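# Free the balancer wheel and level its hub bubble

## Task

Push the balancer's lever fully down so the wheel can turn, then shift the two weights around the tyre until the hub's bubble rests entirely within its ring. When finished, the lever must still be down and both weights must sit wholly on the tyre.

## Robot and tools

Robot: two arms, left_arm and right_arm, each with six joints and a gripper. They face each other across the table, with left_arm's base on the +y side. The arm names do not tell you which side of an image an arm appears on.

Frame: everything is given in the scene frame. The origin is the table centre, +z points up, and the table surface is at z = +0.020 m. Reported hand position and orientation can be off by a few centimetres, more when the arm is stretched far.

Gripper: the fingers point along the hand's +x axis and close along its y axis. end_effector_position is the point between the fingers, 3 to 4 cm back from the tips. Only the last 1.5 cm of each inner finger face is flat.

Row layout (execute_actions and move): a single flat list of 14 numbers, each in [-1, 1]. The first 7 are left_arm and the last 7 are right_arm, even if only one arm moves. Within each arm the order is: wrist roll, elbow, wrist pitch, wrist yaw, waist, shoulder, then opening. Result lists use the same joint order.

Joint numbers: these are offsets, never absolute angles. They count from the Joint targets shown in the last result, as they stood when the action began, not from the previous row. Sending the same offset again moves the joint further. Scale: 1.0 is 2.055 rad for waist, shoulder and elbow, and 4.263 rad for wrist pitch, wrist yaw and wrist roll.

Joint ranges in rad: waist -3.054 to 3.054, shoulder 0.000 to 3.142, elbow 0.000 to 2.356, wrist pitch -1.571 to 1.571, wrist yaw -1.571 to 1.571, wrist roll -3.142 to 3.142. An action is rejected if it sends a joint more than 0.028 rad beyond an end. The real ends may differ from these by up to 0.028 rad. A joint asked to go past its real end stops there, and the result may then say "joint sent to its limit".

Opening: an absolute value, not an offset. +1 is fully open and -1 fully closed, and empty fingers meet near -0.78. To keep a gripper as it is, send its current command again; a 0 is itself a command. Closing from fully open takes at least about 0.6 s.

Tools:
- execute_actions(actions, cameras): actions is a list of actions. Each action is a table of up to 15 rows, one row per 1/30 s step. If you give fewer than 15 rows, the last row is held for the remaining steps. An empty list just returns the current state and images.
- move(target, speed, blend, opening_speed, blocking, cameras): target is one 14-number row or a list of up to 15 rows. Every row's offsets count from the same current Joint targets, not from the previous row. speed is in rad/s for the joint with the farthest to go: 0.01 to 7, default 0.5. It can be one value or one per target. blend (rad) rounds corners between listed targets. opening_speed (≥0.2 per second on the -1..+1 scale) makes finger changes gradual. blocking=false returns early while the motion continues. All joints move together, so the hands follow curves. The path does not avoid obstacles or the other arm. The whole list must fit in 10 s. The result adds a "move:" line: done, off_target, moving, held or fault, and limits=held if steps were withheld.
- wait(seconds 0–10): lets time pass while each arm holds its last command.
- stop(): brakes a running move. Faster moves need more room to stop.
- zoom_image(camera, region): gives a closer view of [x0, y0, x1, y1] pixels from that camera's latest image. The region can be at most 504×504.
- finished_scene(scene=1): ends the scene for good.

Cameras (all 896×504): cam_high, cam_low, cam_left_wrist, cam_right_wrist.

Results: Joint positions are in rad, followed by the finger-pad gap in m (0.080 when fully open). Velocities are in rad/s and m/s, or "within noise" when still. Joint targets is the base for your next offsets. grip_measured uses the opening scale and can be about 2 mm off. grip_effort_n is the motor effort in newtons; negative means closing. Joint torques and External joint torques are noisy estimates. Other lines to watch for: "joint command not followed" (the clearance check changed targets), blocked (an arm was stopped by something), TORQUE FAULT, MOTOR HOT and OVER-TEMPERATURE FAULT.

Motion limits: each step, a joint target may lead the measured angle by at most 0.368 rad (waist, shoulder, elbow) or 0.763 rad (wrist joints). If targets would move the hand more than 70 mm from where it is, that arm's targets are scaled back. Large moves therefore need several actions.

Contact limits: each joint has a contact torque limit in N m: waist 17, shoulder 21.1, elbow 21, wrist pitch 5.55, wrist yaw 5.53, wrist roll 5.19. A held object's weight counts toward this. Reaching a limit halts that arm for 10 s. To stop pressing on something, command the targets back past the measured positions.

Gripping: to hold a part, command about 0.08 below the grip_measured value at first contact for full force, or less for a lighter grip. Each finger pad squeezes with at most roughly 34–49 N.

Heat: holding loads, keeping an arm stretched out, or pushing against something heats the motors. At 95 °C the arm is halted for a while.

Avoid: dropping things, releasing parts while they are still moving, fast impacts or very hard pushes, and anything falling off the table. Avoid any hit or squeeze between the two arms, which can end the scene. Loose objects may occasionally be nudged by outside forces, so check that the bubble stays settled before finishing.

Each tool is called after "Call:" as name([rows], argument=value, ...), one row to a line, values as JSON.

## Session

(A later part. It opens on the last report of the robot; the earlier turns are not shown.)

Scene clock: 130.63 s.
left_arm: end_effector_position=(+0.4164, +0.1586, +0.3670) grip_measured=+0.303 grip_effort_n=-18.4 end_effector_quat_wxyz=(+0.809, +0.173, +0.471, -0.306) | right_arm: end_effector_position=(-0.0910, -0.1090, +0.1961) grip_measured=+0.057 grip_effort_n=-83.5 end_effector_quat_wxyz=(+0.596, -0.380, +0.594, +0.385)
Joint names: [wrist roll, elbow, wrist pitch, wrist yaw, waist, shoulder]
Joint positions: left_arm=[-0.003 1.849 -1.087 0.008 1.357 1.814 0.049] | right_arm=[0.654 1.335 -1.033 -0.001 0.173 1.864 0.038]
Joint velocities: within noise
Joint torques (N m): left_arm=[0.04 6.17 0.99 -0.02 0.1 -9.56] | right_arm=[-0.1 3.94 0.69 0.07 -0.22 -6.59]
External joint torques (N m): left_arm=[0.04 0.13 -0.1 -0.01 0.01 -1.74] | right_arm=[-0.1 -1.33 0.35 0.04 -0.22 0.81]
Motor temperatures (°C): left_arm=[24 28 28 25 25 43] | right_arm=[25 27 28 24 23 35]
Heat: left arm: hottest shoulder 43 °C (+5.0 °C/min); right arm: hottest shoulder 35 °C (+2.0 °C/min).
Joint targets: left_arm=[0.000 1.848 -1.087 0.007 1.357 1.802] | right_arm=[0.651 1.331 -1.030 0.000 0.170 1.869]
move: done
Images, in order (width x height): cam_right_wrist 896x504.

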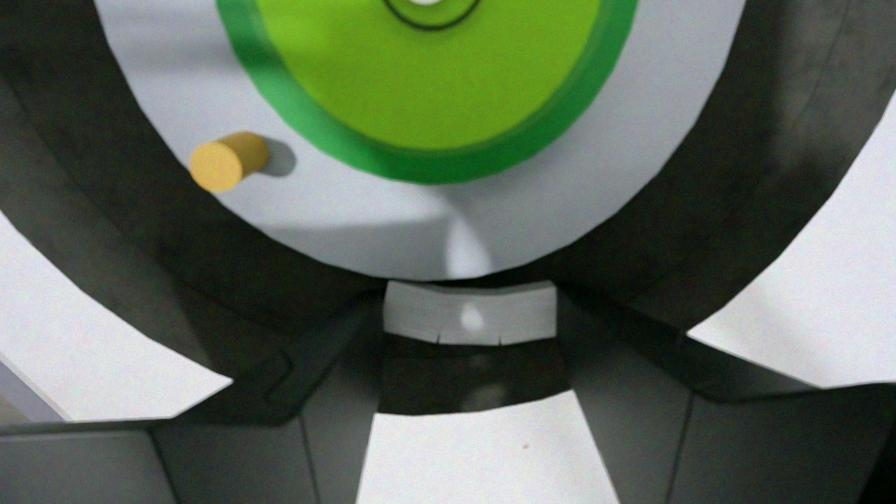

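Call:
move(target=[0,0,0,0,0,0,0.3,0,-0.006,0.0029,0,0,0,0.0], speed=0.08, cameras=["cam_right_wrist"])

Call:
move(target=[0,0,0,0,0,0,0.3,0,0,0,0,0,0,0.3], opening_speed=0.3, cameras=["cam_right_wrist"])

Call:
move(target=[0,0,0,0,0,0,0.3,0,0.1,-0.048,0,0,0,0.3], speed=0.3, cameras=["cam_right_wrist"])

Scene clock: 131.73 s.
left_arm: end_effector_position=(+0.4164, +0.1586, +0.3670) grip_measured=+0.303 grip_effort_n=-17.9 end_effector_quat_wxyz=(+0.809, +0.173, +0.471, -0.306) | right_arm: end_effector_position=(-0.0908, -0.1099, +0.1930) grip_measured=+0.057 grip_effort_n=-83.5 end_effector_quat_wxyz=(+0.595, -0.380, +0.594, +0.385)
Joint names: [wrist roll, elbow, wrist pitch, wrist yaw, waist, shoulder]
Joint positions: left_arm=[-0.003 1.849 -1.087 0.008 1.357 1.814 0.049] | right_arm=[0.654 1.322 -1.021 -0.001 0.173 1.864 0.038]
Joint velocities: within noise
Joint torques (N m): left_arm=[0.05 6.13 1 -0.05 0.04 -9.55] | right_arm=[-0.11 3.97 0.72 0.07 -0.24 -6.59]
External joint torques (N m): left_arm=[0.05 0.08 -0.09 -0.05 0.04 -1.74] | right_arm=[-0.11 -1.21 0.38 0.04 -0.26 0.68]
Motor temperatures (°C): left_arm=[24 28 28 25 25 43] | right_arm=[25 27 28 24 23 35]
Heat: left arm: hottest shoulder 43 °C (+5.0 °C/min); right arm: hottest shoulder 35 °C (+1.0 °C/min).
Joint targets: left_arm=[0.000 1.848 -1.087 0.007 1.357 1.802] | right_arm=[0.651 1.319 -1.018 0.000 0.170 1.869]
move: done
Images, in order (width x height): cam_right_wrist 896x504.

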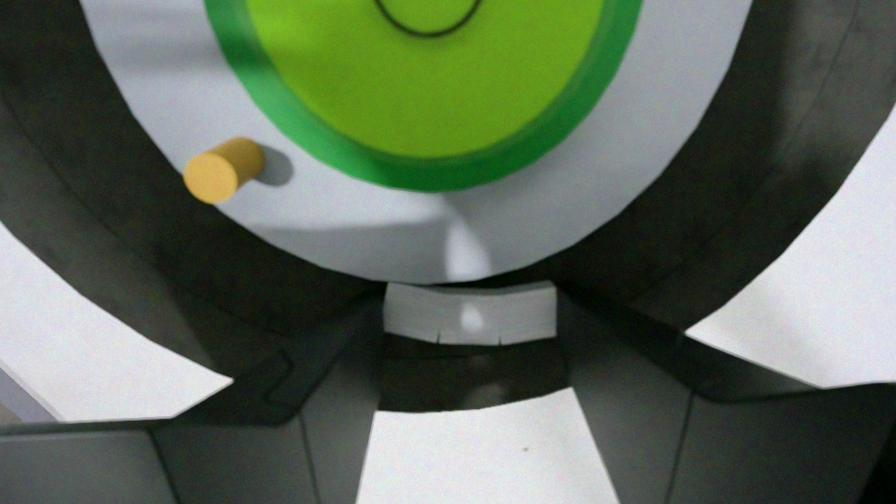

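Scene clock: 133.00 s.
left_arm: end_effector_position=(+0.4164, +0.1586, +0.3670) grip_measured=+0.303 grip_effort_n=-17.9 end_effector_quat_wxyz=(+0.809, +0.173, +0.471, -0.306) | right_arm: end_effector_position=(-0.0908, -0.1097, +0.1930) grip_measured=+0.296 grip_effort_n=13.7 end_effector_quat_wxyz=(+0.596, -0.379, +0.594, +0.385)
Joint names: [wrist roll, elbow, wrist pitch, wrist yaw, waist, shoulder]
Joint positions: left_arm=[-0.003 1.849 -1.087 0.008 1.357 1.814 0.049] | right_arm=[0.654 1.322 -1.02 -0.001 0.173 1.864 0.048]
Joint velocities: within noise
Joint torques (N m): left_arm=[0.05 6.19 0.99 -0.05 0.06 -9.46] | right_arm=[-0.08 3.92 0.69 0.08 -0.2 -6.57]
External joint torques (N m): left_arm=[0.04 0.22 -0.09 -0.05 0.08 -1.79] | right_arm=[-0.08 -1.26 0.36 0.05 -0.24 0.69]
Motor temperatures (°C): left_arm=[24 28 28 25 25 43] | right_arm=[25 27 28 24 23 34]
Heat: left arm: hottest shoulder 43 °C (+5.0 °C/min); right arm: hottest shoulder 34 °C (+0.0 °C/min).
Joint targets: left_arm=[0.000 1.848 -1.087 0.007 1.357 1.802] | right_arm=[0.651 1.319 -1.018 0.000 0.170 1.869]
move: done
Images, in order (width x height): cam_right_wrist 896x504.

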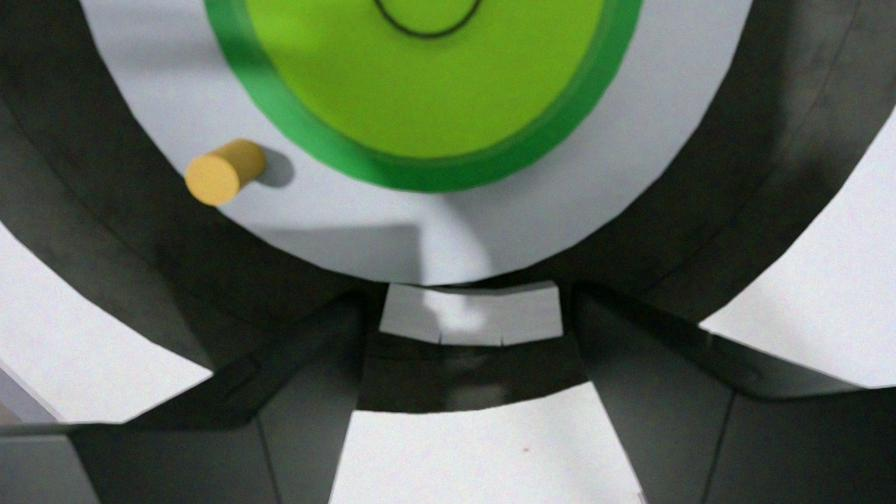

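Scene clock: 134.17 s.
left_arm: end_effector_position=(+0.4164, +0.1586, +0.3670) grip_measured=+0.303 grip_effort_n=-17.9 end_effector_quat_wxyz=(+0.809, +0.173, +0.471, -0.306) | right_arm: end_effector_position=(-0.0926, -0.1022, +0.2392) grip_measured=+0.297 grip_effort_n=13.7 end_effector_quat_wxyz=(+0.594, -0.383, +0.595, +0.381)
Joint names: [wrist roll, elbow, wrist pitch, wrist yaw, waist, shoulder]
Joint positions: left_arm=[-0.003 1.849 -1.087 0.008 1.357 1.814 0.049] | right_arm=[0.654 1.513 -1.221 -0.001 0.173 1.866 0.048]
Joint velocities: within noise
Joint torques (N m): left_arm=[0.06 6.2 0.98 -0.04 0.09 -9.52] | right_arm=[-0.09 5.66 0.29 0.08 -0.17 -6.99]
External joint torques (N m): left_arm=[0.06 0.16 -0.1 -0.04 0.14 -1.7] | right_arm=[-0.1 0.33 -0.01 0.05 -0.14 0.46]
Motor temperatures (°C): left_arm=[24 28 28 25 25 43] | right_arm=[25 27 28 24 23 34]
Heat: left arm: hottest shoulder 43 °C (+5.1 °C/min); right arm: hottest shoulder 34 °C (+0.0 °C/min).
Joint targets: left_arm=[0.000 1.848 -1.087 0.007 1.357 1.802] | right_arm=[0.651 1.524 -1.222 0.000 0.170 1.869]
move: done
Images, in order (width x height): cam_right_wrist 896x504.

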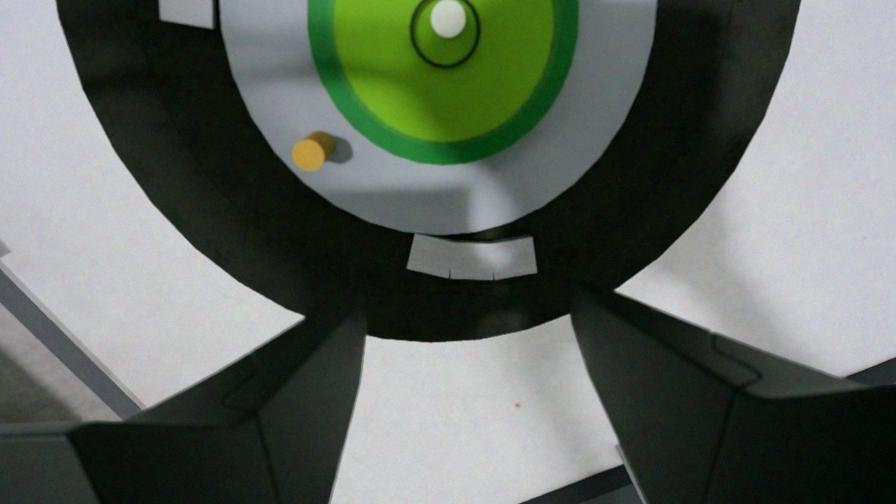

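Call:
move(target=[0,0,0,0,0,0,0.3,0,0.1,-0.048,0,0,-0.08,0.3], speed=0.5, cameras=["cam_high","cam_right_wrist"])

Call:
wait(seconds=2, cameras=["cam_right_wrist","cam_high"])

Call:
zoom_image(camera="cam_high", region=[420, 270, 500, 350])

Scene clock: 135.33 s.
left_arm: end_effector_position=(+0.4164, +0.1586, +0.3670) grip_measured=+0.303 grip_effort_n=-18.4 end_effector_quat_wxyz=(+0.809, +0.173, +0.471, -0.306) | right_arm: end_effector_position=(-0.0897, -0.1139, +0.3431) grip_measured=+0.297 grip_effort_n=13.7 end_effector_quat_wxyz=(+0.612, -0.328, +0.574, +0.434)
Joint names: [wrist roll, elbow, wrist pitch, wrist yaw, waist, shoulder]
Joint positions: left_arm=[-0.003 1.849 -1.087 0.008 1.357 1.814 0.049] | right_arm=[0.654 1.722 -1.426 -0.001 0.173 1.707 0.048]
Joint velocities: within noise
Joint torques (N m): left_arm=[0.08 6.16 1 -0.02 -0.08 -9.68] | right_arm=[-0.09 5.39 0.65 0.07 -0.17 -6.61]
External joint torques (N m): left_arm=[0.08 0.15 -0.08 -0.01 -0.19 -1.94] | right_arm=[-0.09 -0.08 0.08 0.04 -0.14 -0.17]
Motor temperatures (°C): left_arm=[24 28 28 25 25 44] | right_arm=[25 27 28 24 23 34]
Heat: left arm: hottest shoulder 44 °C (+6.1 °C/min); right arm: hottest shoulder 34 °C (+0.0 °C/min).
Joint targets: left_arm=[0.000 1.848 -1.087 0.007 1.357 1.802] | right_arm=[0.651 1.730 -1.427 0.000 0.170 1.705]
move: done
Images, in order (width x height): cam_high 896x504, cam_right_wrist 896x504.

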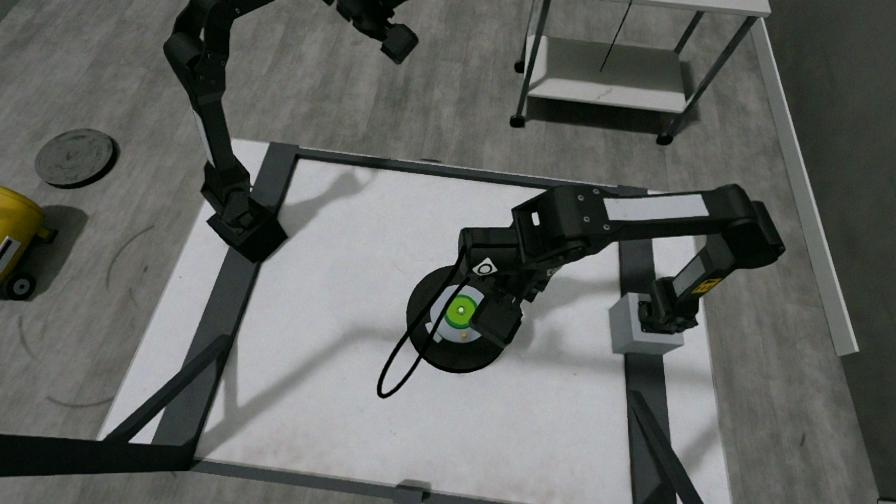

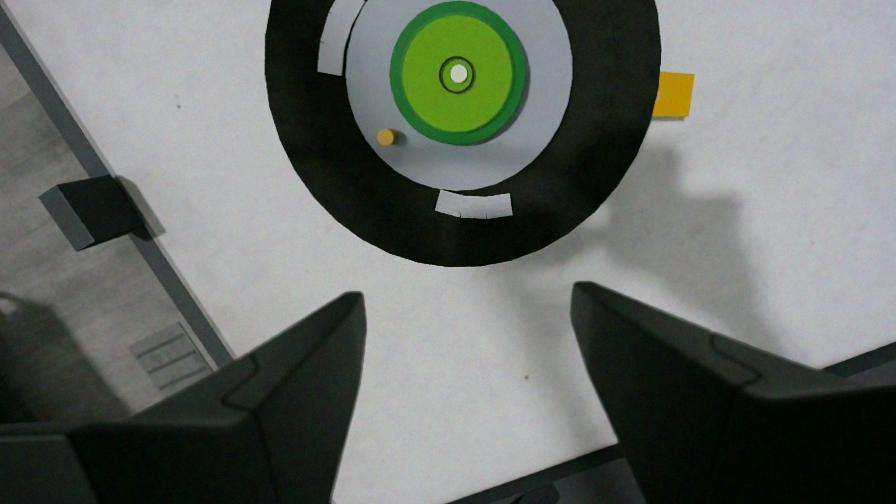

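Scene clock: 137.33 s.
left_arm: end_effector_position=(+0.4164, +0.1586, +0.3670) grip_measured=+0.303 grip_effort_n=-17.9 end_effector_quat_wxyz=(+0.809, +0.173, +0.471, -0.306) | right_arm: end_effector_position=(-0.0897, -0.1140, +0.3431) grip_measured=+0.297 grip_effort_n=13.7 end_effector_quat_wxyz=(+0.612, -0.328, +0.574, +0.434)
Joint names: [wrist roll, elbow, wrist pitch, wrist yaw, waist, shoulder]
Joint positions: left_arm=[-0.003 1.849 -1.087 0.008 1.357 1.814 0.049] | right_arm=[0.654 1.722 -1.426 -0.001 0.173 1.707 0.048]
Joint velocities: within noise
Joint torques (N m): left_arm=[0.07 6.21 0.97 0 -0.05 -9.52] | right_arm=[-0.1 5.3 0.69 0.08 -0.18 -6.6]
External joint torques (N m): left_arm=[0.07 0.18 -0.11 0 -0.05 -1.72] | right_arm=[-0.09 -0.18 0.11 0.04 -0.17 -0.14]
Motor temperatures (°C): left_arm=[24 28 28 25 25 44] | right_arm=[25 27 27 24 23 34]
Heat: left arm: hottest shoulder 44 °C (+5.1 °C/min); right arm: hottest shoulder 34 °C (+0.0 °C/min).
Joint targets: left_arm=[0.000 1.848 -1.087 0.007 1.357 1.802] | right_arm=[0.651 1.730 -1.427 0.000 0.170 1.705]
Tool commands: left_gripper/opening=+0.3 right_gripper/opening=+0.3
wait: 2.00 s; at rest by 0.17 s
Images, in order (width x height): cam_high 896x504, cam_right_wrist 896x504.

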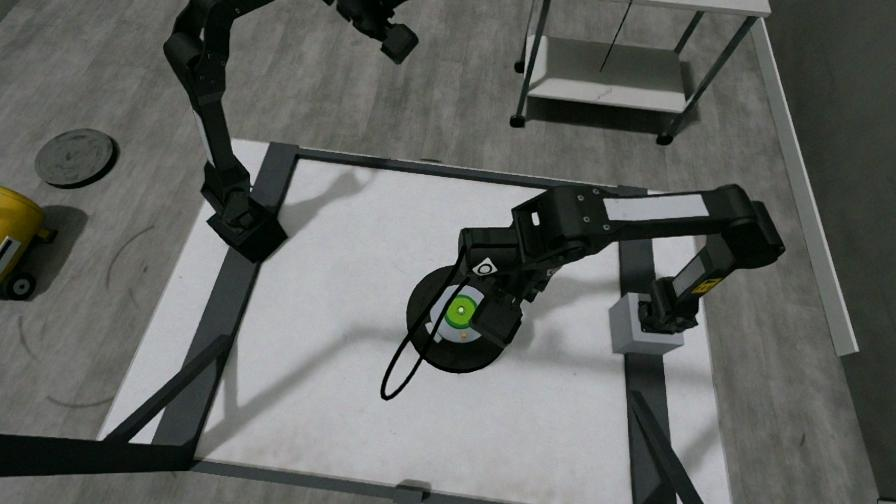

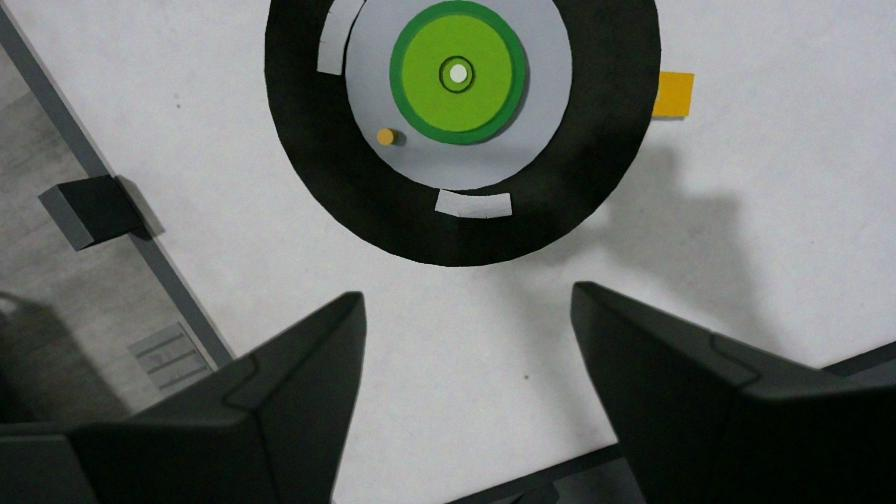

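Scaled by 6.300 from the camera's 896x504 image, which has a finer 1280x720 frame.

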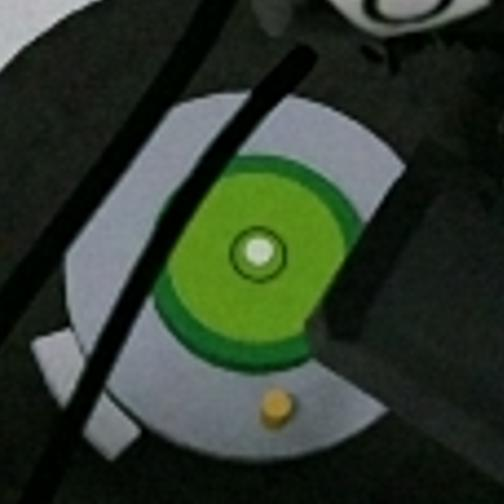

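Call:
zoom_image(camera="cam_right_wrist", region=[400, 20, 520, 140])

Call:
wait(seconds=1.5, cameras=["cam_right_wrist","cam_low"])

Call:
zoom_image(camera="cam_right_wrist", region=[400, 20, 520, 140])

Scaled by 4.200 from the camera's 896x504 image, which has a finer 1280x720 frame.

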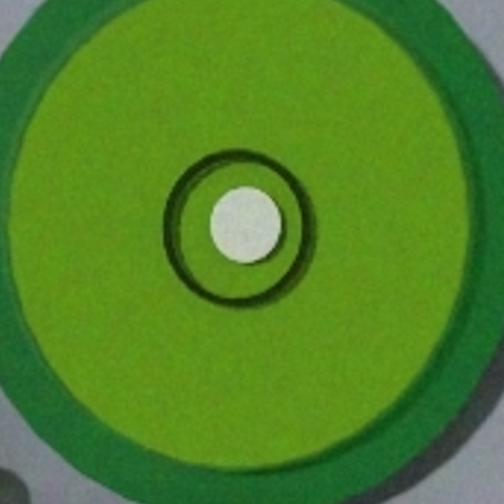

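Scene clock: 139.13 s.
left_arm: end_effector_position=(+0.4164, +0.1586, +0.3670) grip_measured=+0.303 grip_effort_n=-18.4 end_effector_quat_wxyz=(+0.809, +0.173, +0.471, -0.306) | right_arm: end_effector_position=(-0.0897, -0.1140, +0.3431) grip_measured=+0.297 grip_effort_n=13.7 end_effector_quat_wxyz=(+0.612, -0.328, +0.574, +0.434)
Joint names: [wrist roll, elbow, wrist pitch, wrist yaw, waist, shoulder]
Joint positions: left_arm=[-0.003 1.849 -1.087 0.008 1.357 1.814 0.049] | right_arm=[0.654 1.722 -1.426 -0.001 0.173 1.707 0.048]
Joint velocities: within noise
Joint torques (N m): left_arm=[0.05 6.18 0.98 -0.03 -0.01 -9.44] | right_arm=[-0.11 5.37 0.68 0.06 -0.17 -6.6]
External joint torques (N m): left_arm=[0.04 0.08 -0.11 -0.04 0 -1.52] | right_arm=[-0.11 -0.07 0.12 0.03 -0.19 -0.15]
Motor temperatures (°C): left_arm=[24 29 28 25 25 44] | right_arm=[25 27 27 24 23 34]
Heat: left arm: hottest shoulder 44 °C (+5.1 °C/min); right arm: hottest shoulder 34 °C (+0.0 °C/min).
Joint targets: left_arm=[0.000 1.848 -1.087 0.007 1.357 1.802] | right_arm=[0.651 1.730 -1.427 0.000 0.170 1.705]
Tool commands: left_gripper/opening=+0.3 right_gripper/opening=+0.3
wait: 1.50 s; at rest from the start
Images, in order (width x height): cam_low 896x504, cam_right_wrist 896x504.

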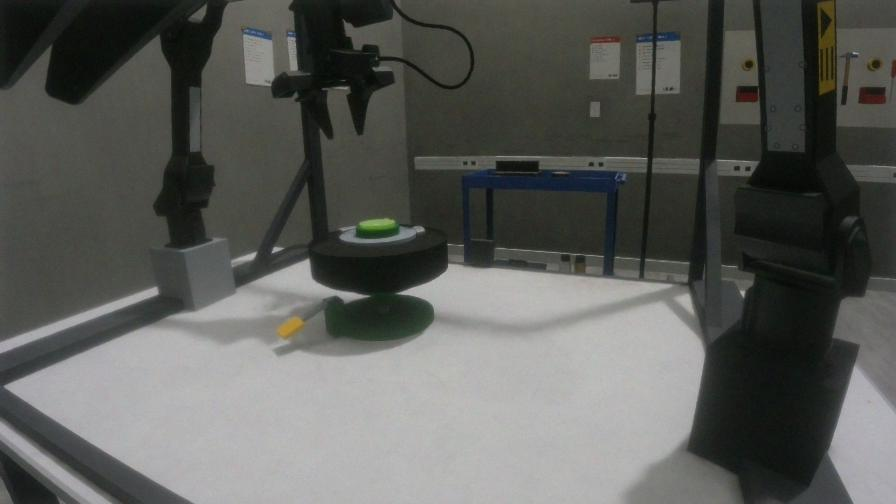

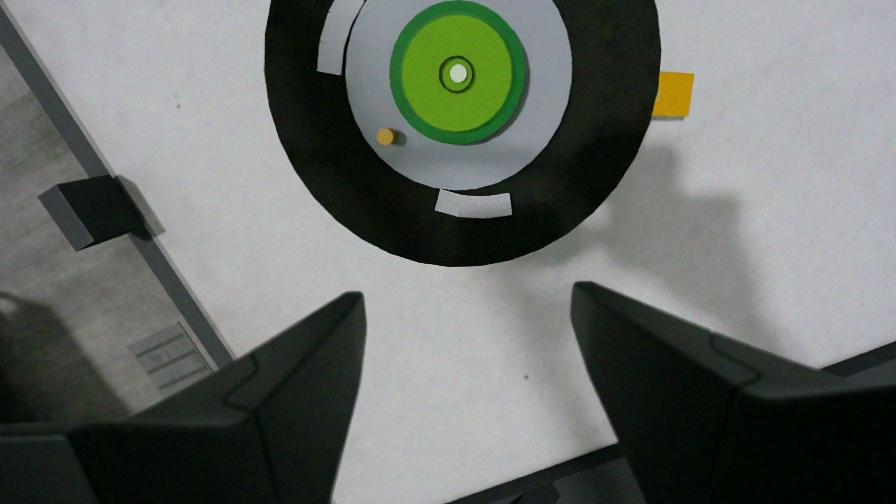

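Scaled by 4.200 from the camera's 896x504 image, which has a finer 1280x720 frame.

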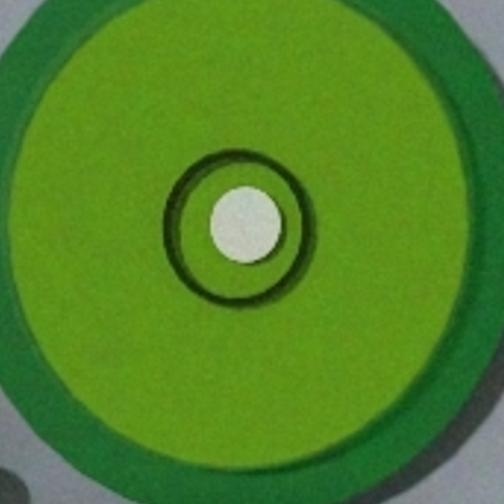

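Settled completely inside the ring.

Call:
finished_scene()

The scene is finished: the task was done.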